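## Task

Move every spilled game token inside the blue tape square, each fully within the tape's outer border and resting on the table or low in a stack. Leave the sticky-note cube standing upright on the table.

## Robot and tools

Robot: two arms, left_arm and right_arm, mounted on opposite sides of a table. The scene frame has its origin at the table centre, +z up, and the table top at z = +0.020 m. left_arm's base is at (-0.017, +0.463, +0.039) m and right_arm's at (-0.017, -0.459, +0.039) m. Each base frame is turned about z by roughly 90 degrees relative to the scene. The arm names do not match the image left and right. Gripper positions, orientations and velocities are reported in each arm's own base frame, in metres and rad/s, and may be off by a few centimetres, more at long reach.

Joint rows: every commanded row has 14 numbers, 7 for left_arm then 7 for right_arm, even if only one arm should move. Per arm the order is waist, wrist pitch, elbow, wrist yaw, shoulder, wrist roll, then gripper opening. Joint values are absolute target angles in radians. Shoulder, wrist yaw and wrist roll have flipped signs compared with the arm's own convention, both in commands and in results. Usable ranges in your numbers: waist -3.054 to 3.054, wrist pitch -1.571 to 1.571, elbow 0.000 to 2.356, wrist yaw -1.571 to 1.571, shoulder -3.142 to 0.000, wrist roll -3.142 to 3.142. Real ends can differ by about 0.028 rad; a target beyond that margin, and further out than the current angle, is rejected, while a modest overshoot is clipped and reported as "joint sent to its limit". Opening is an absolute value from -1 to +1: +1 fully open (0.080 m gap), empty fingers touch near -0.78. Closing fully takes at least about 0.6 s. To grip, command roughly 0.08 below the grip_measured value seen at first contact. To leave a gripper unchanged, resend its current command; 0 is a real command, not a no-op.

Tools:
- execute_actions(actions, cameras): actions is a list of actions; each action is a table of up to 15 rows, one per 1/30 s step, and the last row is held if fewer are given. Each action lasts 0.5 s. An empty list just returns state and images. Per step, waist/shoulder/elbow targets are kept within 0.368 rad and wrist joints within 0.763 rad of the measured angle, and targets implying a gripper jump over 70 mm are scaled back, so large changes need several actions.
- move(target, speed, blend, opening_speed, blocking, cameras): target is one 14-number row of absolute joint angles, or a list of up to 15 such rows visited in turn within 10 s. speed (0.01 to 7 rad/s, default 0.5) caps the fastest joint, one value or one per target. blend (rad) rounds corners between listed targets. opening_speed (0.2 or more, per second on the -1..+1 scale) ramps the gripper. Finger changes in the first target apply at the start; in later targets they apply after arriving and settling. Joints move together, so the gripper traces a curve; there is no obstacle avoidance. blocking=false returns after about 0.5 s while motion continues; a new move replaces it.
- wait(seconds 0 to 10): lets time pass holding the last command.
- stop(): brakes the running move.
- zoom_image(camera, region): camera is cam_left_wrist or cam_right_wrist; region is [x0, y0, x1, y1] pixels, at most 504 x 504, on that camera's latest image.
- finished_scene(scene): ends the current scene irreversibly; pass its number.

Results: Joint positions and Joint velocities list each arm in the joint order above plus finger gap (m). Joint targets shows angles currently driven toward; resend them to hold still. Tool commands shows current opening commands; grip_measured is the measured opening on the command scale; grip_effort_n is motor effort (negative closing), not pad force. Joint torques and External joint torques are noisy estimates; a positive external push lowers the external reading. Wrist depth gives a 7x7 grid of median distances (mm, 70 to 1000, "-" for none) per wrist camera. A move result adds a move: line such as done, off_target, moving, held or fault. "blocked" means an arm was stopped far from its goal by contact; "joint command not followed" means the clearance check changed targets. MOTOR HOT warns of heating. Camera images come from cam_left_wrist and cam_right_wrist, each 896x504; calibration lines give K and T_world_to_cam (base frame to camera for wrist cameras).

Cautions: never let anything leave the table. Avoid arm-on-arm contact, especially closing one gripper on the other's fingers. Keep contact torques under the load limits (waist 16.8, shoulder and elbow 20.8, wrist pitch 5.49, wrist yaw 5.47, wrist roll 5.13 N m) or the arm freezes for 10 s. Do not hold stretched or loaded poses for long, to prevent overheating. Keep the sticky-note cube or timer upright and avoid knocking it. Loose items may occasionally get nudged by outside forces, so check before finishing.

Each tool is called as name(argument=value, ...), one argument or row to a line, values as JSON.

## Session

execute_actions(
  actions=[],
)

Scene clock: 0.00 s.
left_arm: end_effector_position=(+0.3008, -0.1804, +0.1981) grip_measured=+0.988 grip_effort_n=n/a end_effector_quat_wxyz=(+0.825, +0.031, +0.563, -0.031) | right_arm: end_effector_position=(+0.3239, +0.1074, +0.1200) grip_measured=+0.979 grip_effort_n=n/a end_effector_quat_wxyz=(+0.733, +0.171, +0.569, -0.331)
Joint names: [waist, wrist pitch, elbow, wrist yaw, shoulder, wrist roll]
Joint positions: left_arm=[-0.626 -1.156 1.521 0.201 -1.62 0.505 0.079] | right_arm=[0.461 -1.231 1.487 -0.325 -1.838 -1.2 0.079]
Joint velocities: within noise
Joint torques (N m): no reading
External joint torques (N m): no reading
Heat: left arm: hottest wrist roll 24 °C (+0.0 °C/min); right arm: hottest wrist pitch 31 °C (+0.0 °C/min).
Wrist depth (mm): cam_left_wrist=[290 286 285 280 277 274 - / 291 288 286 282 278 273 - / 295 289 286 282 279 276 - / 294 291 288 283 280 278 - / 295 81 287 284 282 104 - / - - 288 286 283 90 73 / - - 292 287 284 81 -] | cam_right_wrist=[168 176 186 193 205 218 232 / 171 178 188 196 210 223 236 / 174 181 190 201 214 226 240 / 177 184 193 205 218 232 246 / 179 183 197 209 219 235 250 / - - 202 212 223 89 - / - 76 204 215 228 75 -]
Joint targets: left_arm=[-0.626 -1.156 1.521 0.202 -1.619 0.505] | right_arm=[0.461 -1.231 1.488 -0.326 -1.836 -1.200]
Tool commands: left_gripper/opening=+0.987433 right_gripper/opening=+0.978541

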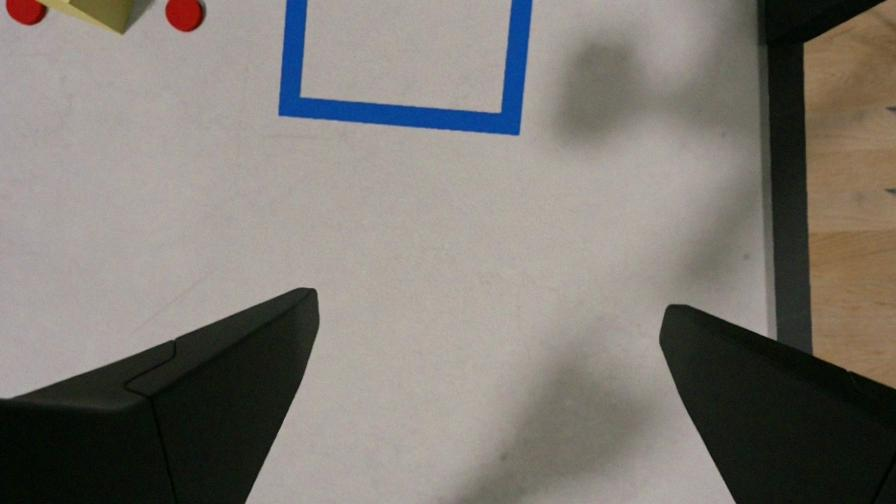

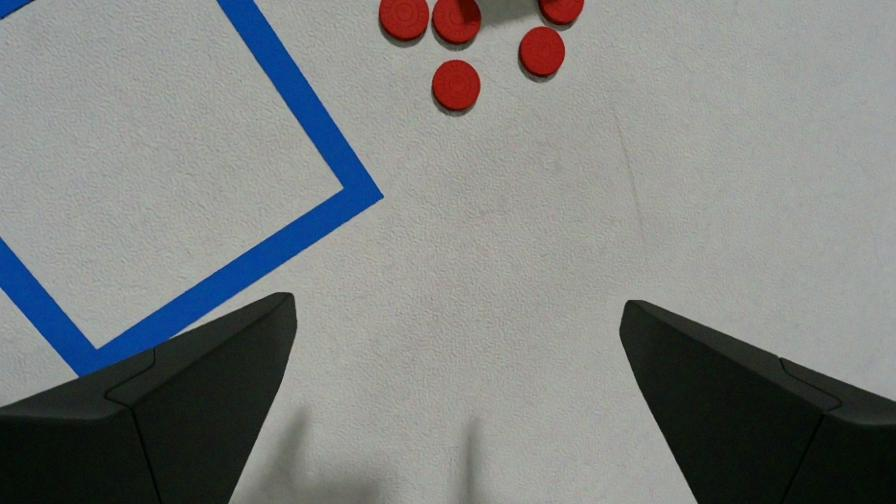

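move(
  target=[-0.626,-1.156,1.521,0.202,-1.619,0.505,0.987,-0.053,-1.562,1.772,0,-1.781,0.053,0.978],
  speed=1.0,
)

Scene clock: 3.37 s.
left_arm: end_effector_position=(+0.3008, -0.1804, +0.1981) grip_measured=+0.988 grip_effort_n=-3.5 end_effector_quat_wxyz=(+0.825, +0.031, +0.563, -0.031) | right_arm: end_effector_position=(+0.3198, -0.0171, +0.1958) grip_measured=+0.979 grip_effort_n=-6.3 end_effector_quat_wxyz=(+0.700, +0.000, +0.714, -0.001)
Joint names: [waist, wrist pitch, elbow, wrist yaw, shoulder, wrist roll]
Joint positions: left_arm=[-0.626 -1.156 1.521 0.201 -1.62 0.505 0.079] | right_arm=[-0.052 -1.56 1.762 -0.003 -1.791 0.051 0.079]
Joint velocities: within noise
Joint torques (N m): left_arm=[0.09 0.68 6.51 0.19 7.78 -0.05] | right_arm=[-0.09 0.11 7.1 0.11 7.04 0.09]
External joint torques (N m): left_arm=[0.09 -0.17 0.32 0.04 1.2 -0.05] | right_arm=[-0.07 -0.2 1.6 0.11 -0.11 0.09]
Heat: left arm: hottest wrist roll 24 °C (+0.0 °C/min); right arm: hottest wrist pitch 31 °C (+0.0 °C/min).
Wrist depth (mm): cam_left_wrist=[291 288 283 280 276 275 - / 291 289 285 282 278 275 - / 293 290 288 283 280 277 - / 295 290 288 286 279 277 - / 297 81 288 285 282 104 - / - - 291 286 283 90 73 / - - 290 288 283 81 -] | cam_right_wrist=[231 232 234 236 237 215 236 / 245 248 249 251 252 255 256 / 263 265 267 269 269 274 273 / 281 283 286 287 291 295 297 / 300 297 305 311 308 313 320 / - - 339 341 341 89 - / - 76 363 364 367 75 -]
Joint targets: left_arm=[-0.626 -1.156 1.521 0.202 -1.619 0.505] | right_arm=[-0.053 -1.562 1.772 0.000 -1.781 0.053]
move: done
camera_calibration:
cam_right_wrist: T_world_to_cam=[[0.0558368, -0.998021, 0.028907, -0.0377045], [-0.91159, -0.039148, 0.409233, 0.236667], [-0.407292, -0.0492016, -0.911972, 0.384696], [0, 0, 0, 1]] pos_world=[0.374532, -0.00943719, 0.25507]

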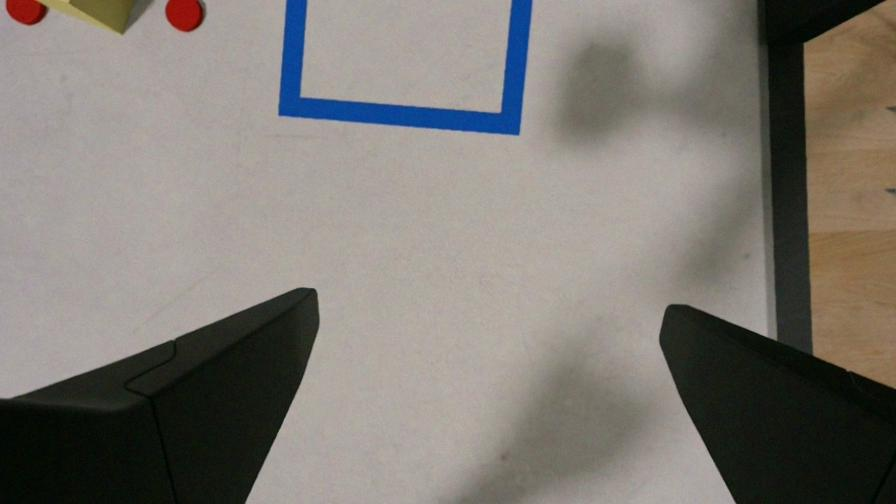

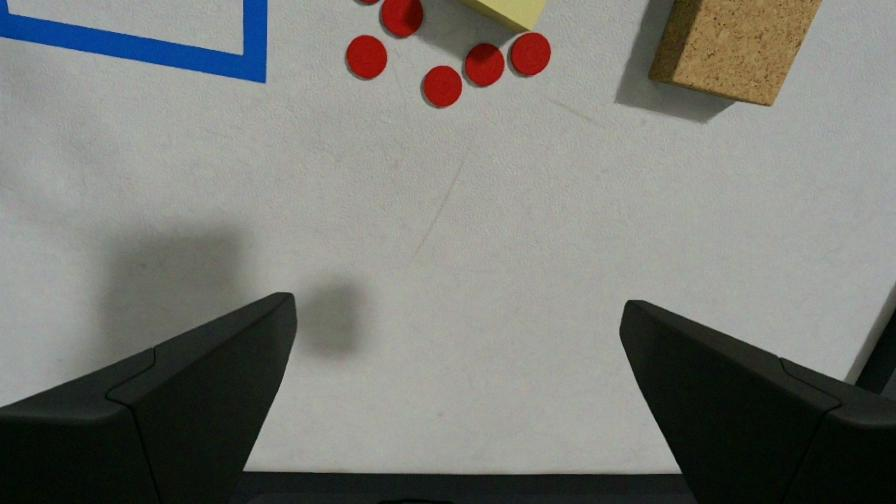

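move(
  target=[-0.626,-1.156,1.521,0.202,-1.619,0.505,0.987,-0.097,-1.155,1.676,0,-1.680,0.097,0.978],
  speed=1.0,
  cameras=["cam_right_wrist"],
)

Scene clock: 4.73 s.
left_arm: end_effector_position=(+0.3008, -0.1804, +0.1981) grip_measured=+0.988 grip_effort_n=-3.5 end_effector_quat_wxyz=(+0.825, +0.031, +0.563, -0.031) | right_arm: end_effector_position=(+0.3815, -0.0364, +0.2226) grip_measured=+0.979 grip_effort_n=-6.3 end_effector_quat_wxyz=(+0.834, -0.015, +0.552, -0.014)
Joint names: [waist, wrist pitch, elbow, wrist yaw, shoulder, wrist roll]
Joint positions: left_arm=[-0.626 -1.156 1.521 0.201 -1.62 0.505 0.079] | right_arm=[-0.094 -1.158 1.683 -0.003 -1.693 0.095 0.079]
Joint velocities: within noise
Joint torques (N m): left_arm=[0.08 0.68 6.53 0.19 7.76 -0.04] | right_arm=[-0.2 1.09 5.86 0.08 7.32 0.03]
External joint torques (N m): left_arm=[0.09 -0.15 0.35 0.04 1.15 -0.04] | right_arm=[-0.2 0.12 -0.24 0.07 0.34 0.03]
Heat: left arm: hottest elbow 24 °C (+0.0 °C/min); right arm: hottest wrist pitch 31 °C (+0.0 °C/min).
Wrist depth (mm): cam_left_wrist=[291 287 284 280 277 274 - / 292 289 287 282 279 274 - / 292 290 286 283 279 277 - / 294 291 287 282 279 276 - / 295 81 288 283 281 104 - / - - 289 288 285 90 73 / - - 290 288 283 81 -] | cam_right_wrist=[286 289 296 303 310 317 323 / 286 292 298 305 309 316 324 / 285 290 297 303 309 319 323 / 286 291 298 271 299 319 325 / 287 290 299 305 309 319 326 / - - 299 307 312 89 - / - 76 298 308 313 75 -]
Joint targets: left_arm=[-0.626 -1.156 1.521 0.202 -1.619 0.505] | right_arm=[-0.097 -1.155 1.676 0.000 -1.680 0.097]
move: done
camera_calibration:
cam_right_wrist: T_world_to_cam=[[0.0339016, -0.995592, 0.0874458, -0.0657177], [-0.999425, -0.0337375, 0.00335394, 0.405355], [-0.000388951, -0.0875092, -0.996164, 0.295485], [0, 0, 0, 1]] pos_world=[0.407464, -0.0258947, 0.298738]
Images, in order (width x height): cam_right_wrist 896x504.

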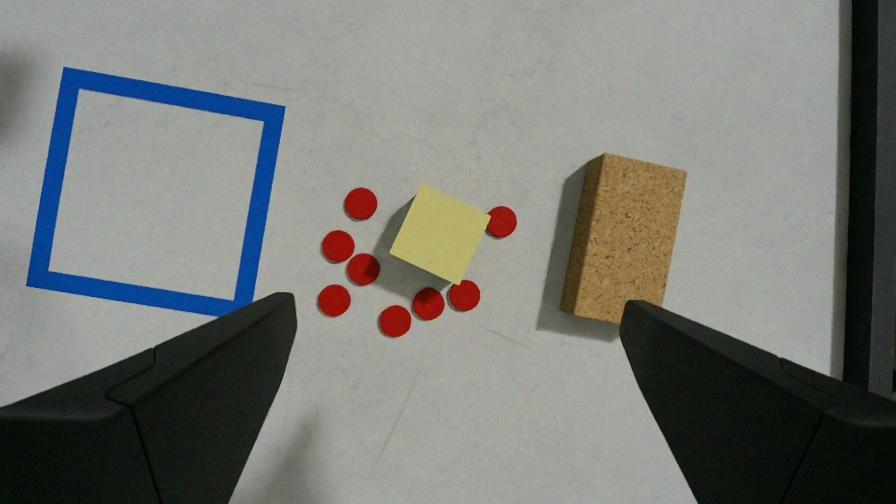

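move(
  target=[-0.626,-1.156,1.521,0.202,-1.619,0.505,0.987,-0.051,-1.109,1.460,0,-1.922,-1.01,0.15],
  speed=1.0,
  cameras=["cam_right_wrist"],
)

Scene clock: 8.43 s.
left_arm: end_effector_position=(+0.3008, -0.1804, +0.1981) grip_measured=+0.988 grip_effort_n=-3.0 end_effector_quat_wxyz=(+0.825, +0.031, +0.563, -0.031) | right_arm: end_effector_position=(+0.3578, -0.0199, +0.0823) grip_measured=+0.154 grip_effort_n=-20.7 end_effector_quat_wxyz=(+0.614, +0.360, +0.605, -0.357)
Joint names: [waist, wrist pitch, elbow, wrist yaw, shoulder, wrist roll]
Joint positions: left_arm=[-0.626 -1.156 1.521 0.201 -1.62 0.505 0.079] | right_arm=[-0.055 -1.111 1.466 -0.002 -1.913 -1.008 0.042]
Joint velocities: within noise
Joint torques (N m): left_arm=[0.09 0.67 6.52 0.19 7.77 -0.05] | right_arm=[0.26 0.38 5.26 0.04 5.67 -0.13]
External joint torques (N m): left_arm=[0.12 -0.17 0.36 0.04 1.25 -0.05] | right_arm=[0.27 -0.01 -0.42 0.08 -2.53 -0.13]
Heat: left arm: hottest elbow 25 °C (+21.3 °C/min); right arm: hottest wrist pitch 31 °C (+0.0 °C/min).
Wrist depth (mm): cam_left_wrist=[291 287 285 280 276 275 989 / 290 289 287 281 278 275 - / 293 289 287 282 278 276 - / 296 291 288 284 279 276 - / 295 81 286 284 281 104 - / - - 289 287 284 89 73 / - - 291 287 282 81 -] | cam_right_wrist=[132 101 102 135 138 139 140 / 140 107 106 141 146 149 149 / 149 147 115 151 155 157 159 / 158 158 160 165 166 168 171 / 170 172 169 176 99 181 184 / 180 - 186 191 82 - 199 / - - 202 208 82 - -]
Joint targets: left_arm=[-0.626 -1.156 1.521 0.202 -1.619 0.505] | right_arm=[-0.051 -1.109 1.460 0.000 -1.922 -1.010]
move: done
camera_calibration:
cam_right_wrist: T_world_to_cam=[[-0.844468, -0.535285, 0.0185468, 0.292816], [-0.488468, 0.783889, 0.383297, 0.184864], [-0.219712, 0.314623, -0.923439, 0.237634], [0, 0, 0, 1]] pos_world=[0.389785, -0.0629381, 0.143152]
Images, in order (width x height): cam_right_wrist 896x504.

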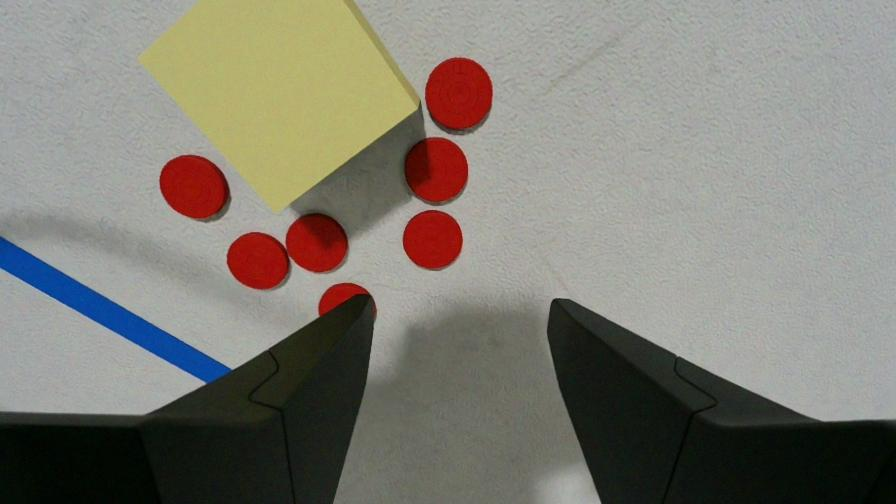

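move(
  target=[-0.626,-1.156,1.521,0.202,-1.619,0.505,0.987,-0.030,-1.008,1.416,0,-1.981,-1.03,0.15],
  speed=0.5,
  cameras=["cam_right_wrist"],
)

Scene clock: 9.67 s.
left_arm: end_effector_position=(+0.3008, -0.1804, +0.1981) grip_measured=+0.988 grip_effort_n=-3.0 end_effector_quat_wxyz=(+0.825, +0.031, +0.563, -0.031) | right_arm: end_effector_position=(+0.3656, -0.0124, +0.0518) grip_measured=+0.154 grip_effort_n=-20.7 end_effector_quat_wxyz=(+0.614, +0.359, +0.606, -0.356)
Joint names: [waist, wrist pitch, elbow, wrist yaw, shoulder, wrist roll]
Joint positions: left_arm=[-0.626 -1.156 1.521 0.201 -1.62 0.505 0.079] | right_arm=[-0.033 -1.01 1.423 -0.002 -1.971 -1.027 0.042]
Joint velocities: within noise
Joint torques (N m): left_arm=[0.11 0.68 6.51 0.19 7.78 -0.05] | right_arm=[0.05 0.34 5.3 0.01 5.97 -0.12]
External joint torques (N m): left_arm=[0.12 -0.15 0.34 0.04 1.18 -0.05] | right_arm=[0 -0.02 -0.24 0.04 -2.55 -0.12]
Heat: left arm: hottest elbow 25 °C (+18.6 °C/min); right arm: hottest wrist pitch 31 °C (+0.0 °C/min).
Wrist depth (mm): cam_left_wrist=[291 288 284 282 277 274 - / 292 290 284 281 280 276 - / 294 289 285 281 278 275 - / 294 291 287 283 281 276 - / 295 81 289 285 281 104 - / - - 290 287 284 90 73 / - - 291 288 283 81 -] | cam_right_wrist=[- 73 - 107 109 111 112 / 112 78 79 81 116 118 119 / 119 116 84 121 125 126 127 / 127 127 128 129 134 135 137 / 136 137 130 141 100 145 147 / 144 - 149 153 82 - 159 / - - 161 166 82 - -]
Joint targets: left_arm=[-0.626 -1.156 1.521 0.202 -1.619 0.505] | right_arm=[-0.030 -1.008 1.416 0.000 -1.981 -1.030]
move: done
camera_calibration:
cam_right_wrist: T_world_to_cam=[[-0.843399, -0.536931, 0.0195608, 0.303578], [-0.489448, 0.782811, 0.384249, 0.194769], [-0.221628, 0.314502, -0.923022, 0.209455], [0, 0, 0, 1]] pos_world=[0.397787, -0.0553405, 0.112553]
Images, in order (width x height): cam_right_wrist 896x504.

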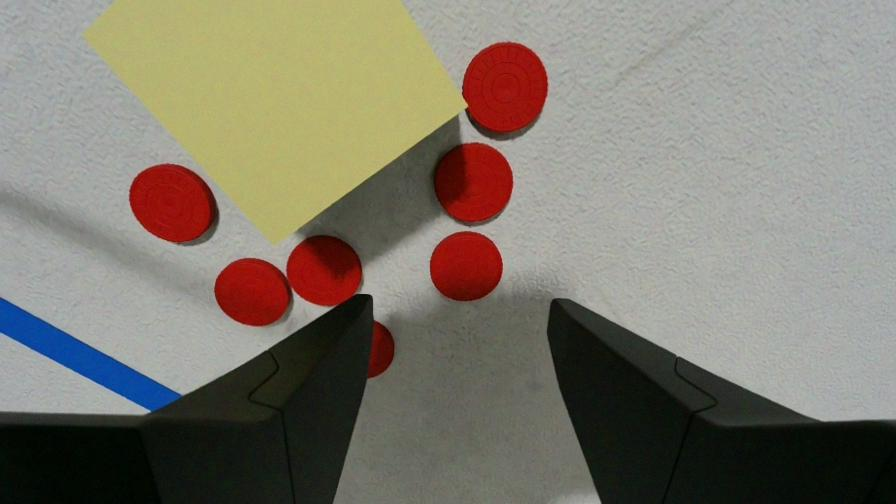

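move(
  target=[-0.626,-1.156,1.521,0.202,-1.619,0.505,0.987,-0.035,-0.942,1.364,0,-1.993,-1.03,-0.07],
  speed=0.4,
  cameras=["cam_right_wrist"],
)

Scene clock: 10.90 s.
left_arm: end_effector_position=(+0.3008, -0.1804, +0.1981) grip_measured=+0.988 grip_effort_n=-3.0 end_effector_quat_wxyz=(+0.825, +0.031, +0.563, -0.031) | right_arm: end_effector_position=(+0.3639, -0.0123, +0.0357) grip_measured=-0.066 grip_effort_n=-20.7 end_effector_quat_wxyz=(+0.615, +0.360, +0.605, -0.356)
Joint names: [waist, wrist pitch, elbow, wrist yaw, shoulder, wrist roll]
Joint positions: left_arm=[-0.626 -1.156 1.521 0.201 -1.62 0.505 0.079] | right_arm=[-0.033 -0.944 1.371 -0.002 -1.983 -1.028 0.032]
Joint velocities: within noise
Joint torques (N m): left_arm=[0.09 0.67 6.53 0.19 7.8 -0.05] | right_arm=[-0.25 0.39 4.86 0.04 5.9 -0.07]
External joint torques (N m): left_arm=[0.1 -0.16 0.34 0.04 1.18 -0.05] | right_arm=[-0.28 0.02 -0.52 0.08 -2.48 -0.07]
Heat: left arm: hottest elbow 25 °C (+16.5 °C/min); right arm: hottest wrist pitch 31 °C (+0.0 °C/min).
Wrist depth (mm): cam_left_wrist=[289 287 283 281 277 272 996 / 291 290 284 280 279 275 - / 294 292 287 281 278 276 - / 293 290 287 284 281 277 - / 296 81 287 284 282 104 - / - - 289 286 283 90 73 / - - 291 287 284 81 -] | cam_right_wrist=[- - - 93 94 96 97 / - - - 98 101 102 104 / - - - 104 108 109 112 / 110 113 112 113 115 117 119 / 118 117 113 121 97 127 127 / 126 125 - 132 79 134 138 / - - 86 144 79 - -]
Joint targets: left_arm=[-0.626 -1.156 1.521 0.202 -1.619 0.505] | right_arm=[-0.035 -0.942 1.364 0.000 -1.993 -1.030]
move: done
camera_calibration:
cam_right_wrist: T_world_to_cam=[[-0.843657, -0.536632, 0.0164353, 0.302757], [-0.49061, 0.783014, 0.38235, 0.200524], [-0.21805, 0.314509, -0.923871, 0.192988], [0, 0, 0, 1]] pos_world=[0.395883, -0.05524, 0.0966495]
Images, in order (width x height): cam_right_wrist 896x504.

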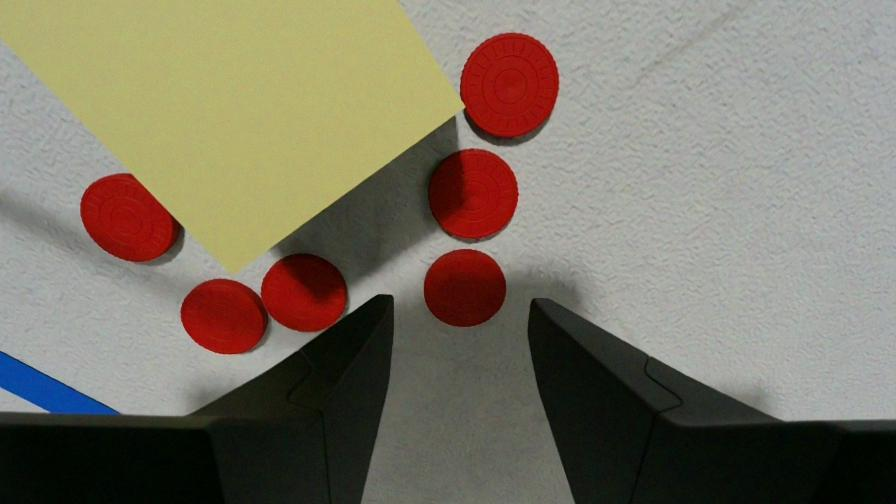

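move(
  target=[-0.626,-1.156,1.521,0.202,-1.619,0.505,0.987,-0.035,-0.912,1.344,0,-2.003,-1.03,-0.07],
  speed=0.2,
  cameras=["cam_right_wrist"],
)

Scene clock: 11.80 s.
left_arm: end_effector_position=(+0.3008, -0.1804, +0.1981) grip_measured=+0.988 grip_effort_n=-3.5 end_effector_quat_wxyz=(+0.825, +0.031, +0.563, -0.031) | right_arm: end_effector_position=(+0.3634, -0.0123, +0.0279) grip_measured=-0.066 grip_effort_n=-20.7 end_effector_quat_wxyz=(+0.615, +0.360, +0.605, -0.356)
Joint names: [waist, wrist pitch, elbow, wrist yaw, shoulder, wrist roll]
Joint positions: left_arm=[-0.626 -1.156 1.521 0.201 -1.62 0.505 0.079] | right_arm=[-0.033 -0.914 1.351 -0.002 -1.992 -1.028 0.032]
Joint velocities: within noise
Joint torques (N m): left_arm=[0.11 0.67 6.53 0.19 7.77 -0.06] | right_arm=[-0.35 0.38 4.98 -0.01 5.65 -0.08]
External joint torques (N m): left_arm=[0.16 -0.16 0.38 0.05 1.19 -0.06] | right_arm=[-0.28 0.04 -0.26 0.04 -2.71 -0.09]
Heat: left arm: hottest elbow 25 °C (+15.3 °C/min); right arm: hottest wrist pitch 31 °C (+0.0 °C/min).
Wrist depth (mm): cam_left_wrist=[284 288 285 281 279 274 - / 290 287 285 282 278 274 - / 294 288 287 284 278 276 - / 294 291 289 284 280 276 - / 297 81 288 285 280 104 - / - - 291 286 283 90 73 / - - 291 288 284 81 -] | cam_right_wrist=[- - - 87 87 91 91 / - - - 89 93 95 96 / - - - 97 100 101 103 / - - 104 105 108 109 112 / 111 108 91 110 97 117 119 / 117 - - 122 86 125 127 / - - 86 134 79 - -]
Joint targets: left_arm=[-0.626 -1.156 1.521 0.202 -1.619 0.505] | right_arm=[-0.035 -0.912 1.344 0.000 -2.003 -1.030]
move: done
camera_calibration:
cam_right_wrist: T_world_to_cam=[[-0.843713, -0.536552, 0.0161095, 0.302436], [-0.49069, 0.783069, 0.382134, 0.203303], [-0.21765, 0.314507, -0.923966, 0.185408], [0, 0, 0, 1]] pos_world=[0.395282, -0.0552399, 0.0887491]
Images, in order (width x height): cam_right_wrist 896x504.

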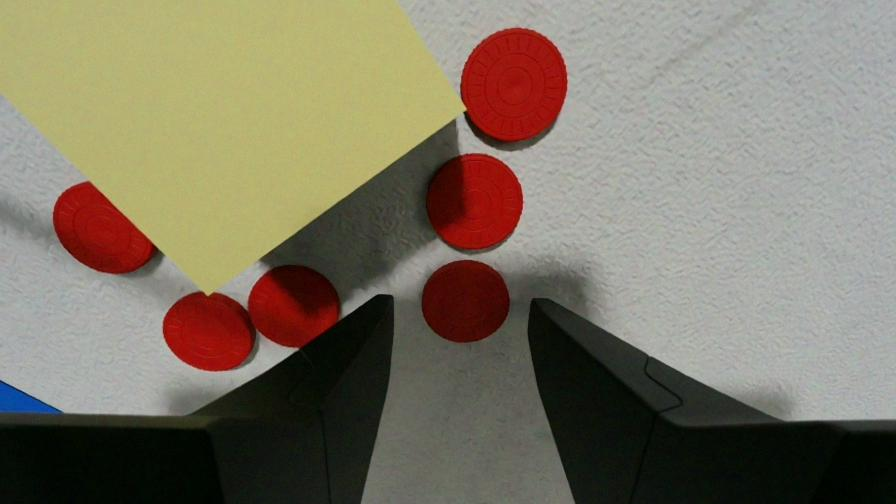

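move(
  target=[-0.626,-1.156,1.521,0.202,-1.619,0.505,0.987,-0.035,-0.892,1.331,0,-2.010,-1.03,-0.07],
  speed=0.15,
  cameras=["cam_right_wrist"],
)

zoom_image(
  camera="cam_right_wrist",
  region=[340, 230, 600, 376],
)

Scene clock: 12.70 s.
left_arm: end_effector_position=(+0.3008, -0.1804, +0.1981) grip_measured=+0.988 grip_effort_n=-3.0 end_effector_quat_wxyz=(+0.825, +0.031, +0.563, -0.031) | right_arm: end_effector_position=(+0.3634, -0.0123, +0.0228) grip_measured=-0.066 grip_effort_n=-20.7 end_effector_quat_wxyz=(+0.616, +0.360, +0.604, -0.355)
Joint names: [waist, wrist pitch, elbow, wrist yaw, shoulder, wrist roll]
Joint positions: left_arm=[-0.626 -1.156 1.521 0.201 -1.62 0.505 0.079] | right_arm=[-0.033 -0.894 1.339 -0.002 -1.999 -1.028 0.032]
Joint velocities: within noise
Joint torques (N m): left_arm=[0.1 0.69 6.52 0.18 7.77 -0.05] | right_arm=[-0.38 0.39 4.81 0.03 5.52 -0.12]
External joint torques (N m): left_arm=[0.12 -0.13 0.42 0.04 1.25 -0.05] | right_arm=[-0.3 0.02 -0.45 0.09 -2.86 -0.12]
Heat: left arm: hottest elbow 26 °C (+18.9 °C/min); right arm: hottest wrist pitch 31 °C (+0.0 °C/min).
Wrist depth (mm): cam_left_wrist=[284 288 284 281 277 273 995 / 294 288 286 281 279 275 - / 292 290 286 283 280 275 - / 294 291 287 285 279 277 - / 295 81 287 286 281 104 - / - - 289 285 284 90 73 / - - 292 288 284 81 -] | cam_right_wrist=[- - - 82 83 - 87 / - - - 85 87 90 91 / - - - 92 94 97 97 / - - 99 99 102 103 - / 105 102 92 104 106 111 113 / 111 110 - 116 86 118 120 / - - - 127 79 - -]
Joint targets: left_arm=[-0.626 -1.156 1.521 0.202 -1.619 0.505] | right_arm=[-0.035 -0.892 1.331 0.000 -2.010 -1.030]
move: done
camera_calibration:
cam_right_wrist: T_world_to_cam=[[-0.843663, -0.536664, 0.0149793, 0.3025], [-0.49122, 0.782882, 0.381836, 0.20539], [-0.216644, 0.314783, -0.924109, 0.180395], [0, 0, 0, 1]] pos_world=[0.395181, -0.0552404, 0.0837478]
Images, in order (width x height): cam_right_wrist 896x504.

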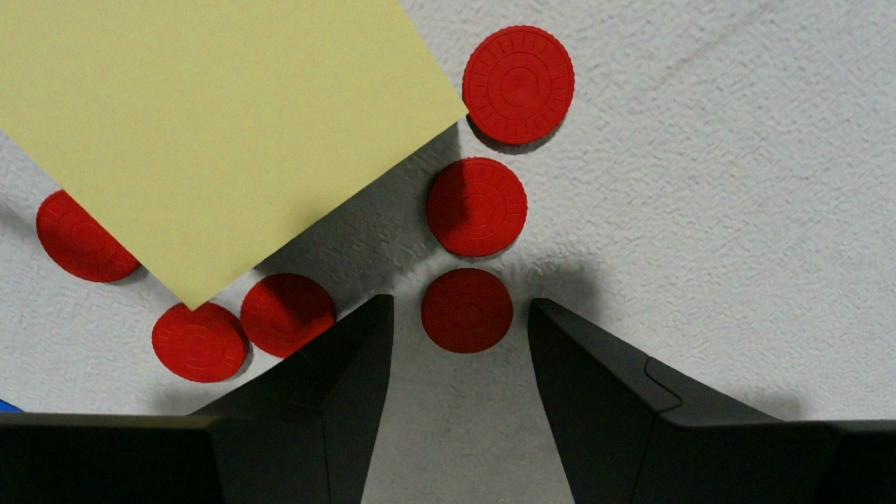

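Scaled by 1.938 from the camera's 896x504 image, which has a finer 1280x720 frame.

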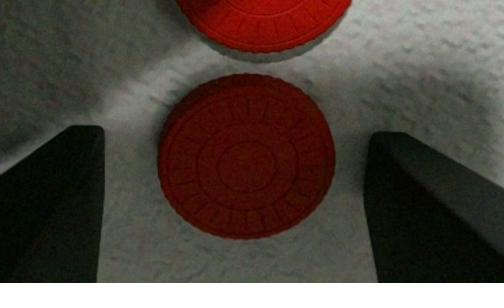

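move(
  target=[
    [-0.626,-1.156,1.521,0.202,-1.619,0.505,0.987,-0.035,-0.881,1.323,0,-2.0135,-1.03,-0.07],
    [-0.626,-1.156,1.521,0.202,-1.619,0.505,0.987,-0.035,-0.881,1.323,0,-2.0135,-1.03,-0.45],
  ],
  speed=0.15,
  opening_speed=0.8,
  cameras=["cam_right_wrist"],
)

Scene clock: 14.30 s.
left_arm: end_effector_position=(+0.3008, -0.1804, +0.1981) grip_measured=+0.988 grip_effort_n=-3.0 end_effector_quat_wxyz=(+0.825, +0.031, +0.563, -0.031) | right_arm: end_effector_position=(+0.3639, -0.0122, +0.0219) grip_measured=-0.390 grip_effort_n=-83.5 end_effector_quat_wxyz=(+0.617, +0.361, +0.603, -0.355)
Joint names: [waist, wrist pitch, elbow, wrist yaw, shoulder, wrist roll]
Joint positions: left_arm=[-0.626 -1.156 1.521 0.201 -1.62 0.505 0.079] | right_arm=[-0.033 -0.886 1.335 -0.001 -1.999 -1.028 0.017]
Joint velocities: within noise
Joint torques (N m): left_arm=[0.11 0.68 6.53 0.19 7.81 -0.05] | right_arm=[-0.38 0.61 4.3 0.03 5.18 -0.08]
External joint torques (N m): left_arm=[0.05 -0.14 0.38 0.04 1.21 -0.05] | right_arm=[-0.32 0.23 -0.95 0.07 -3.17 -0.08]
Heat: left arm: hottest elbow 26 °C (+16.8 °C/min); right arm: hottest wrist pitch 31 °C (+0.0 °C/min).
Wrist depth (mm): cam_left_wrist=[284 287 284 281 277 274 - / 292 287 286 282 278 274 - / 294 289 287 284 280 276 - / 296 293 287 283 281 278 - / 295 81 288 286 282 104 - / - - 288 286 283 90 73 / - - 291 286 284 81 -] | cam_right_wrist=[- - - 83 84 - 87 / - - - 86 88 90 91 / - - - 93 94 97 97 / - - 101 99 102 103 - / 106 104 100 102 108 110 112 / 113 111 - 115 - 118 119 / - - - 127 - - -]
Joint targets: left_arm=[-0.626 -1.156 1.521 0.202 -1.619 0.505] | right_arm=[-0.035 -0.881 1.323 0.000 -2.014 -1.030]
move: done
camera_calibration:
cam_right_wrist: T_world_to_cam=[[-0.843757, -0.536613, 0.011037, 0.303096], [-0.492787, 0.782667, 0.380254, 0.206454], [-0.212687, 0.315403, -0.924816, 0.17819], [0, 0, 0, 1]] pos_world=[0.395376, -0.0551411, 0.0829433]
Images, in order (width x height): cam_right_wrist 896x504.

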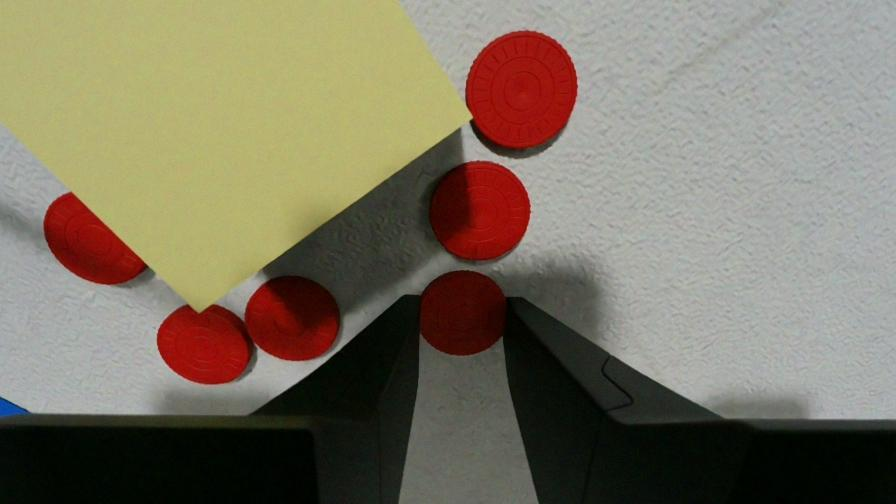

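move(
  target=[
    [-0.626,-1.156,1.521,0.202,-1.619,0.505,0.987,-0.035,-1.114,1.478,0,-1.935,-1.03,-0.45],
    [-0.626,-1.156,1.521,0.202,-1.619,0.505,0.987,0.454,-1.397,2.239,0,-2.413,-1.4,-0.45],
    [-0.626,-1.156,1.521,0.202,-1.619,0.505,0.987,0.454,-1.185,2.041,0,-2.427,-1.4,-0.45],
  ],
  speed=[0.6,1.0,0.4],
  blend=[0.08,0.03,0],
  cameras=["cam_right_wrist"],
)

Scene clock: 17.10 s.
left_arm: end_effector_position=(+0.3004, -0.1811, +0.1981) grip_measured=+0.988 grip_effort_n=-2.6 end_effector_quat_wxyz=(+0.825, +0.031, +0.563, -0.032) | right_arm: end_effector_position=(+0.4236, +0.2064, +0.0279) grip_measured=-0.390 grip_effort_n=-83.5 end_effector_quat_wxyz=(+0.633, +0.326, +0.627, -0.317)
Joint names: [waist, wrist pitch, elbow, wrist yaw, shoulder, wrist roll]
Joint positions: left_arm=[-0.628 -1.156 1.521 0.201 -1.62 0.505 0.079] | right_arm=[0.453 -1.187 2.049 0.001 -2.417 -1.398 0.017]
Joint velocities: within noise
Joint torques (N m): left_arm=[0.21 0.68 6.54 0.19 7.78 -0.05] | right_arm=[-0.12 0.36 5.18 -0.15 8.42 -0.07]
External joint torques (N m): left_arm=[0.22 -0.15 0.4 0.04 1.21 -0.05] | right_arm=[0.01 0.03 -0.43 -0.09 -2.89 -0.07]
Heat: left arm: hottest elbow 26 °C (+14.0 °C/min); right arm: hottest wrist pitch 31 °C (+0.0 °C/min).
Wrist depth (mm): cam_left_wrist=[291 287 285 280 276 274 260 / 292 288 285 282 279 276 - / 293 289 286 283 279 276 - / 294 291 287 283 281 276 - / 297 81 287 285 282 104 - / - - 289 286 282 90 73 / - - 291 286 284 81 -] | cam_right_wrist=[- 82 83 84 85 - 87 / - 87 87 88 91 91 93 / - 93 94 96 95 98 99 / 97 98 100 101 104 104 - / 105 106 106 102 109 113 115 / 113 112 - 116 - 121 123 / - - - 127 - - -]
Joint targets: left_arm=[-0.626 -1.156 1.521 0.202 -1.619 0.505] | right_arm=[0.454 -1.185 2.041 0.000 -2.427 -1.400]
move: done
camera_calibration:
cam_right_wrist: T_world_to_cam=[[-0.77583, -0.63081, 0.0128988, 0.461304], [-0.577006, 0.717631, 0.389962, 0.111364], [-0.255249, 0.295102, -0.920741, 0.149582], [0, 0, 0, 1]] pos_world=[0.460332, 0.166935, 0.0883479]
Images, in order (width x height): cam_right_wrist 896x504.

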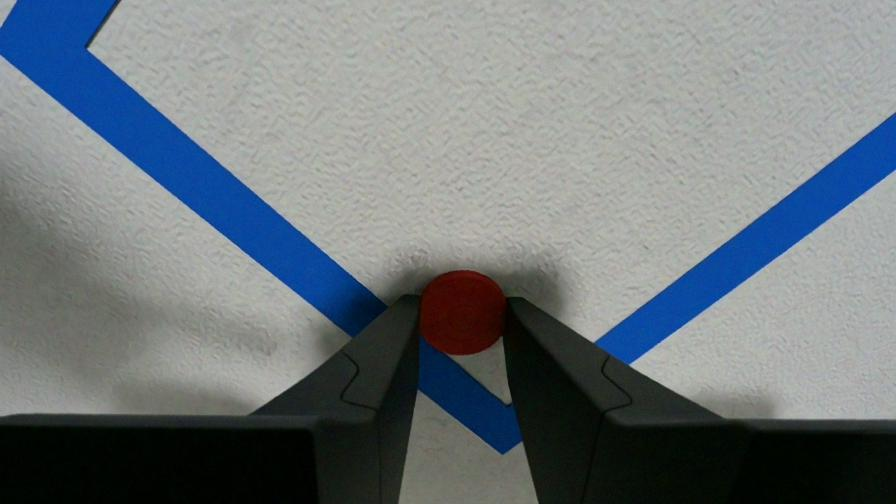

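move(
  target=[
    [-0.626,-1.156,1.521,0.202,-1.619,0.505,0.987,0.454,-1.169,2.027,0,-2.4287,-1.4,-0.45],
    [-0.626,-1.156,1.521,0.202,-1.619,0.505,0.987,0.454,-1.169,2.027,0,-2.4287,-1.4,-0.07],
    [-0.626,-1.156,1.521,0.202,-1.619,0.505,0.987,0.454,-1.397,2.239,0,-2.413,-1.4,-0.07],
    [-0.626,-1.156,1.521,0.202,-1.619,0.505,0.987,0.082,-1.135,1.552,0,-1.988,-0.81,-0.07],
  ],
  speed=[0.2,0.5,0.6,1.0],
  blend=[0,0,0.06,0],
  opening_speed=1,
  cameras=["cam_right_wrist"],
)

Scene clock: 28.40 s.
left_arm: end_effector_position=(+0.3004, -0.1811, +0.1981) grip_measured=+0.988 grip_effort_n=-2.6 end_effector_quat_wxyz=(+0.825, +0.031, +0.563, -0.032) | right_arm: end_effector_position=(+0.3744, +0.0302, +0.0744) grip_measured=-0.074 grip_effort_n=15.1 end_effector_quat_wxyz=(+0.658, +0.252, +0.663, -0.255)
Joint names: [waist, wrist pitch, elbow, wrist yaw, shoulder, wrist roll]
Joint positions: left_arm=[-0.628 -1.156 1.521 0.201 -1.62 0.505 0.079] | right_arm=[0.081 -1.137 1.56 0 -2.002 -0.813 0.032]
Joint velocities: within noise
Joint torques (N m): left_arm=[0.31 0.68 6.52 0.19 7.76 -0.05] | right_arm=[-0.01 0.34 5.15 -0.04 8.63 0.15]
External joint torques (N m): left_arm=[0.32 -0.16 0.32 0.04 1.13 -0.05] | right_arm=[-0.05 0.02 -0.39 0 -0.06 0.15]
Heat: left arm: hottest elbow 28 °C (+12.7 °C/min); right arm: hottest wrist pitch 31 °C (+0.0 °C/min).
Wrist depth (mm): cam_left_wrist=[292 286 281 280 275 274 - / 294 290 285 280 278 275 - / 293 289 286 282 280 275 - / 295 291 288 285 282 277 - / 296 81 287 285 281 104 - / - - 289 286 282 90 73 / - - 290 288 284 81 -] | cam_right_wrist=[124 123 123 127 96 130 133 / 130 132 133 134 136 140 141 / 139 140 142 144 146 149 152 / 148 151 153 155 158 160 164 / 161 162 159 167 164 174 178 / 170 - - 181 86 186 192 / - - 85 199 72 - -]
Joint targets: left_arm=[-0.626 -1.156 1.521 0.202 -1.619 0.505] | right_arm=[0.082 -1.135 1.552 0.000 -1.988 -0.810]
move: done
camera_calibration:
cam_right_wrist: T_world_to_cam=[[-0.624851, -0.78, 0.0340745, 0.257822], [-0.707637, 0.584241, 0.397382, 0.24369], [-0.329866, 0.224192, -0.91702, 0.261712], [0, 0, 0, 1]] pos_world=[0.419875, 0.0000539907, 0.134372]
Images, in order (width x height): cam_right_wrist 896x504.

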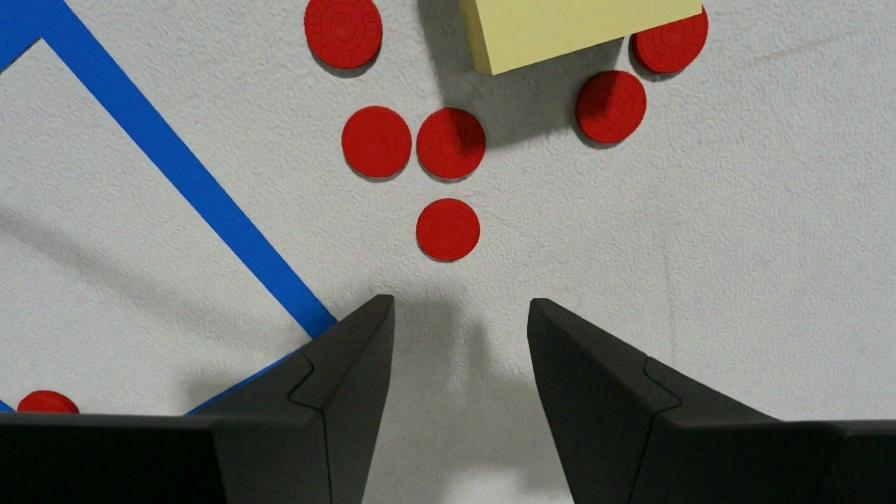

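move(
  target=[
    [-0.626,-1.156,1.521,0.202,-1.619,0.505,0.987,0.082,-0.923,1.421,0,-2.0685,-0.81,-0.07],
    [-0.626,-1.156,1.521,0.202,-1.619,0.505,0.987,0.082,-0.923,1.421,0,-2.0685,-0.81,-0.45],
  ],
  speed=[0.3,0.3],
  opening_speed=1,
  cameras=["cam_right_wrist"],
)

Scene clock: 31.00 s.
left_arm: end_effector_position=(+0.3004, -0.1811, +0.1981) grip_measured=+0.988 grip_effort_n=-3.0 end_effector_quat_wxyz=(+0.825, +0.031, +0.563, -0.032) | right_arm: end_effector_position=(+0.3799, +0.0308, +0.0234) grip_measured=-0.393 grip_effort_n=-83.5 end_effector_quat_wxyz=(+0.666, +0.256, +0.654, -0.250)
Joint names: [waist, wrist pitch, elbow, wrist yaw, shoulder, wrist roll]
Joint positions: left_arm=[-0.628 -1.156 1.521 0.201 -1.62 0.505 0.079] | right_arm=[0.081 -0.924 1.43 0 -2.057 -0.813 0.017]
Joint velocities: within noise
Joint torques (N m): left_arm=[0.31 0.68 6.54 0.2 7.81 -0.05] | right_arm=[0.11 0.32 4.63 -0.08 6.23 0.14]
External joint torques (N m): left_arm=[0.32 -0.17 0.36 0.05 1.24 -0.05] | right_arm=[0.1 -0.05 -0.7 -0.05 -2.62 0.14]
Heat: left arm: hottest elbow 29 °C (+13.5 °C/min); right arm: hottest wrist pitch 31 °C (+0.0 °C/min).
Wrist depth (mm): cam_left_wrist=[290 286 283 280 278 275 - / 291 290 283 281 278 274 - / 295 290 285 283 280 276 - / 292 292 287 284 280 277 - / 295 81 289 286 280 104 - / - - 291 287 284 89 73 / - - 291 288 283 81 -] | cam_right_wrist=[- 82 79 84 - - - / - 88 88 88 91 89 91 / - 93 92 92 94 96 97 / 98 99 100 101 102 102 - / 106 106 106 103 108 111 112 / 114 112 - 115 - 118 119 / - - - 127 - - -]
Joint targets: left_arm=[-0.626 -1.156 1.521 0.202 -1.619 0.505] | right_arm=[0.082 -0.923 1.421 0.000 -2.068 -0.810]
move: done
camera_calibration:
cam_right_wrist: T_world_to_cam=[[-0.625244, -0.780296, 0.0144151, 0.264075], [-0.718589, 0.582808, 0.379428, 0.272155], [-0.304467, 0.226876, -0.925109, 0.207128], [0, 0, 0, 1]] pos_world=[0.423743, 0.000450171, 0.0845466]
Images, in order (width x height): cam_right_wrist 896x504.

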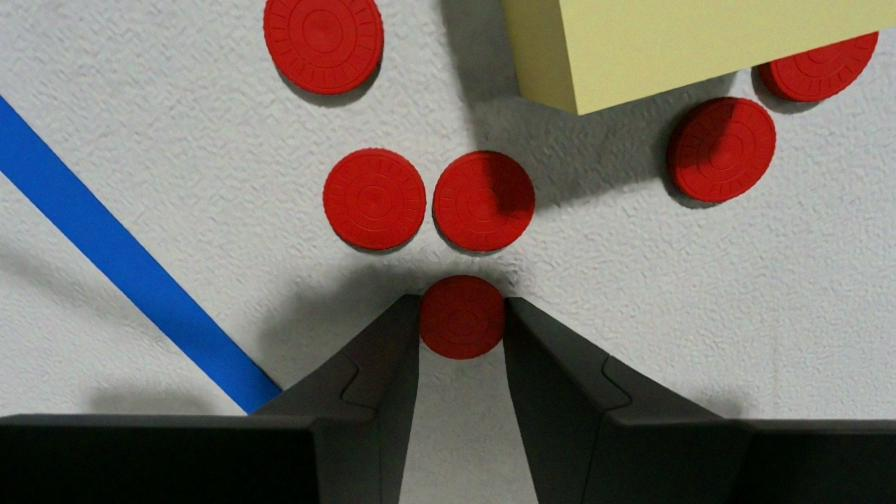

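move(
  target=[
    [-0.626,-1.156,1.521,0.202,-1.619,0.505,0.987,0.082,-1.140,1.569,0,-2.0,-0.81,-0.45],
    [-0.626,-1.156,1.521,0.202,-1.619,0.505,0.987,0.369,-1.340,2.262,0,-2.4926,0.958,-0.45],
    [-0.626,-1.156,1.521,0.202,-1.619,0.505,0.987,0.369,-1.228,2.157,0,-2.5005,0.958,-0.45],
  ],
  speed=[0.6,1.2,0.2],
  blend=[0.08,0.01,0],
  cameras=["cam_right_wrist"],
)

move(
  target=[
    [-0.626,-1.156,1.521,0.202,-1.619,0.505,0.987,0.369,-1.228,2.157,0,-2.5005,0.958,-0.07],
    [-0.626,-1.156,1.521,0.202,-1.619,0.505,0.987,0.369,-1.340,2.262,0,-2.4926,0.958,-0.07],
    [-0.626,-1.156,1.521,0.202,-1.619,0.505,0.987,0.067,-1.213,1.787,0,-2.145,0.544,-0.15],
  ],
  speed=[0.2,0.5,1.0],
  blend=[0,0.01,0],
  opening_speed=1,
  cameras=["cam_right_wrist"],
)

Scene clock: 34.70 s.
left_arm: end_effector_position=(+0.3004, -0.1811, +0.1981) grip_measured=+0.988 grip_effort_n=-2.6 end_effector_quat_wxyz=(+0.825, +0.031, +0.563, -0.032) | right_arm: end_effector_position=(+0.4536, +0.1754, +0.0270) grip_measured=-0.393 grip_effort_n=-83.5 end_effector_quat_wxyz=(+0.566, -0.438, +0.549, +0.432)
Joint names: [waist, wrist pitch, elbow, wrist yaw, shoulder, wrist roll]
Joint positions: left_arm=[-0.628 -1.156 1.521 0.201 -1.62 0.505 0.079] | right_arm=[0.37 -1.229 2.17 -0.002 -2.486 0.955 0.017]
Joint velocities: within noise
Joint torques (N m): left_arm=[0.34 0.68 6.51 0.2 7.78 -0.05] | right_arm=[-0.14 0.32 4.72 0.1 8.55 0.1]
External joint torques (N m): left_arm=[0.31 -0.15 0.31 0.04 1.12 -0.05] | right_arm=[0.06 -0.03 -0.98 0.07 -3.23 0.1]
Heat: left arm: hottest elbow 29 °C (+12.1 °C/min); right arm: hottest wrist pitch 31 °C (+0.0 °C/min).
Wrist depth (mm): cam_left_wrist=[291 288 284 92 94 272 - / 291 289 286 187 277 275 - / 294 291 286 281 279 276 - / 296 290 288 285 280 276 - / 296 81 288 285 282 104 - / - - 289 286 283 90 73 / - - 291 289 285 81 -] | cam_right_wrist=[- 83 84 84 85 - 87 / - 89 88 88 91 90 91 / - 94 93 96 95 97 97 / 99 100 97 101 102 103 - / 106 107 106 103 108 111 112 / 114 113 - 115 - 117 119 / - - - 126 - - -]
Joint targets: left_arm=[-0.626 -1.156 1.521 0.202 -1.619 0.505] | right_arm=[0.369 -1.228 2.157 0.000 -2.501 0.958]
move: done
camera_calibration:
cam_right_wrist: T_world_to_cam=[[0.980789, -0.188544, 0.0500506, -0.410283], [-0.193266, -0.90432, 0.380597, 0.262032], [-0.0264974, -0.382958, -0.923386, 0.180831], [0, 0, 0, 1]] pos_world=[0.457834, 0.228855, 0.0877835]
Images, in order (width x height): cam_right_wrist 896x504.

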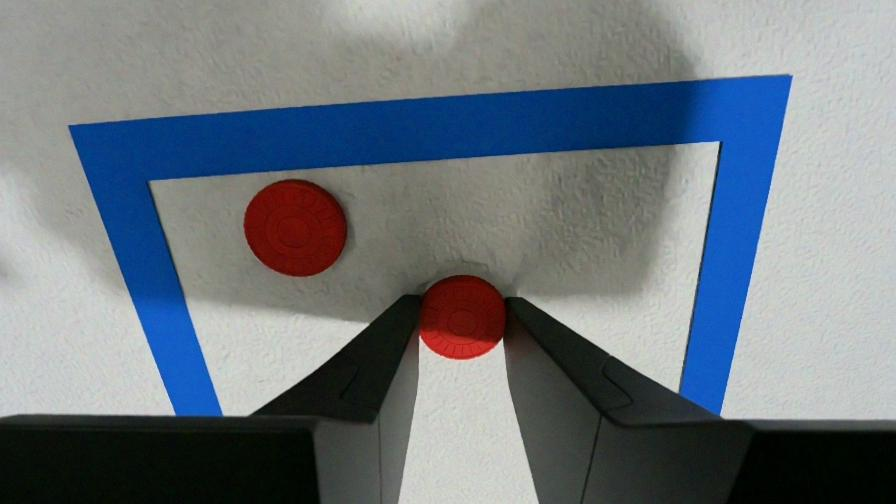

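Scene clock: 37.37 s.
left_arm: end_effector_position=(+0.3004, -0.1811, +0.1981) grip_measured=+0.988 grip_effort_n=-3.0 end_effector_quat_wxyz=(+0.825, +0.031, +0.563, -0.032) | right_arm: end_effector_position=(+0.4141, +0.0274, +0.0732) grip_measured=-0.146 grip_effort_n=-20.7 end_effector_quat_wxyz=(+0.671, -0.214, +0.677, +0.214)
Joint names: [waist, wrist pitch, elbow, wrist yaw, shoulder, wrist roll]
Joint positions: left_arm=[-0.628 -1.156 1.521 0.201 -1.62 0.505 0.079] | right_arm=[0.067 -1.214 1.795 -0.002 -2.16 0.547 0.028]
Joint velocities: within noise
Joint torques (N m): left_arm=[0.28 0.68 6.51 0.19 7.79 -0.06] | right_arm=[-0.19 0.33 5.16 0.08 9.77 -0.09]
External joint torques (N m): left_arm=[0.28 -0.15 0.36 0.04 1.21 -0.06] | right_arm=[-0.24 0.01 -0.45 0.05 -0.06 -0.09]
Heat: left arm: hottest elbow 29 °C (+11.2 °C/min); right arm: hottest wrist pitch 31 °C (+0.0 °C/min).
Wrist depth (mm): cam_left_wrist=[288 287 283 280 277 273 - / 292 288 283 283 276 273 - / 294 290 289 283 279 275 - / 294 292 288 284 280 276 - / 296 81 288 286 282 104 - / - - 288 286 282 89 73 / - - 291 288 283 81 -] | cam_right_wrist=[124 124 125 125 125 126 125 / 133 133 133 133 133 133 134 / 141 142 142 142 141 143 143 / 152 152 152 150 151 151 154 / 164 164 159 162 124 125 166 / 175 - - 178 - 132 176 / - - - 196 - - -]
Joint targets: left_arm=[-0.626 -1.156 1.521 0.202 -1.619 0.505] | right_arm=[0.067 -1.213 1.787 0.000 -2.145 0.544]
move: done
camera_calibration:
cam_right_wrist: T_world_to_cam=[[0.621507, -0.783023, 0.0245793, -0.234835], [-0.72389, -0.56201, 0.400159, 0.3119], [-0.29952, -0.266494, -0.916116, 0.275184], [0, 0, 0, 1]] pos_world=[0.454156, 0.0647449, 0.133063]
Images, in order (width x height): cam_right_wrist 896x504.

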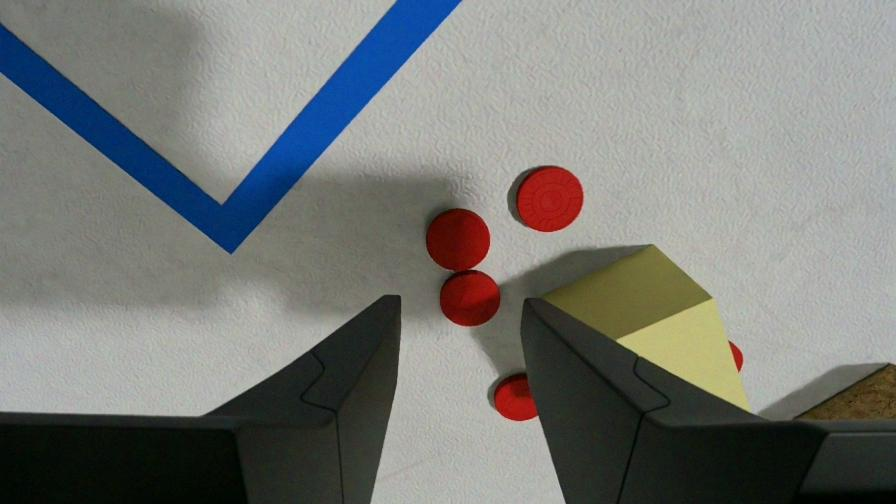

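move(
  target=[
    [-0.626,-1.156,1.521,0.202,-1.619,0.505,0.987,0.068,-1.001,1.629,0,-2.1985,0.544,-0.15],
    [-0.626,-1.156,1.521,0.202,-1.619,0.505,0.987,0.068,-1.001,1.629,0,-2.1985,0.544,-0.45],
  ],
  speed=[0.25,0.3],
  opening_speed=1,
  cameras=["cam_right_wrist"],
)

Scene clock: 39.60 s.
left_arm: end_effector_position=(+0.3004, -0.1811, +0.1981) grip_measured=+0.988 grip_effort_n=-2.6 end_effector_quat_wxyz=(+0.825, +0.031, +0.563, -0.032) | right_arm: end_effector_position=(+0.4168, +0.0275, +0.0246) grip_measured=-0.392 grip_effort_n=-83.5 end_effector_quat_wxyz=(+0.681, -0.216, +0.667, +0.211)
Joint names: [waist, wrist pitch, elbow, wrist yaw, shoulder, wrist roll]
Joint positions: left_arm=[-0.628 -1.156 1.521 0.201 -1.62 0.505 0.079] | right_arm=[0.067 -1.001 1.639 -0.003 -2.186 0.547 0.017]
Joint velocities: within noise
Joint torques (N m): left_arm=[0.29 0.68 6.52 0.19 7.77 -0.05] | right_arm=[-0.04 0.26 4.92 0.14 6.99 -0.09]
External joint torques (N m): left_arm=[0.35 -0.15 0.37 0.05 1.2 -0.05] | right_arm=[-0.04 -0.13 -0.6 0.11 -2.94 -0.08]
Heat: left arm: hottest elbow 30 °C (+12.1 °C/min); right arm: hottest wrist pitch 31 °C (+0.0 °C/min).
Wrist depth (mm): cam_left_wrist=[288 287 283 282 277 273 997 / 293 288 285 281 277 275 - / 293 289 286 283 278 276 - / 294 290 287 283 280 276 - / 296 81 287 285 281 104 - / - - 290 285 282 89 73 / - - 292 287 285 81 -] | cam_right_wrist=[- 83 84 84 85 - 86 / - 88 88 88 91 90 91 / - 94 94 96 94 96 96 / 99 99 100 102 99 102 - / 106 107 106 104 106 109 112 / 114 113 - 112 - 100 117 / - - - 126 - - -]
Joint targets: left_arm=[-0.626 -1.156 1.521 0.202 -1.619 0.505] | right_arm=[0.068 -1.001 1.629 0.000 -2.199 0.544]
move: done
camera_calibration:
cam_right_wrist: T_world_to_cam=[[0.620124, -0.783325, 0.0429929, -0.235079], [-0.736273, -0.562206, 0.376599, 0.33904], [-0.270828, -0.265193, -0.925378, 0.219749], [0, 0, 0, 1]] pos_world=[0.454919, 0.0647432, 0.0857752]
Images, in order (width x height): cam_right_wrist 896x504.

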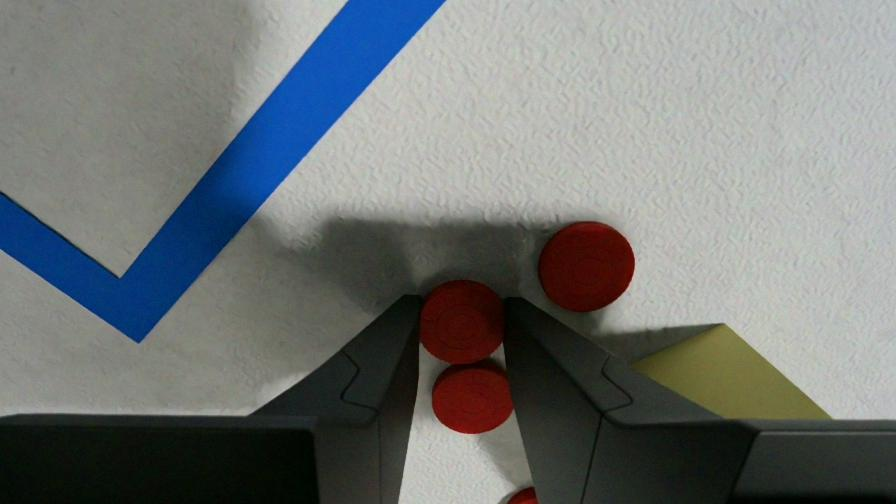

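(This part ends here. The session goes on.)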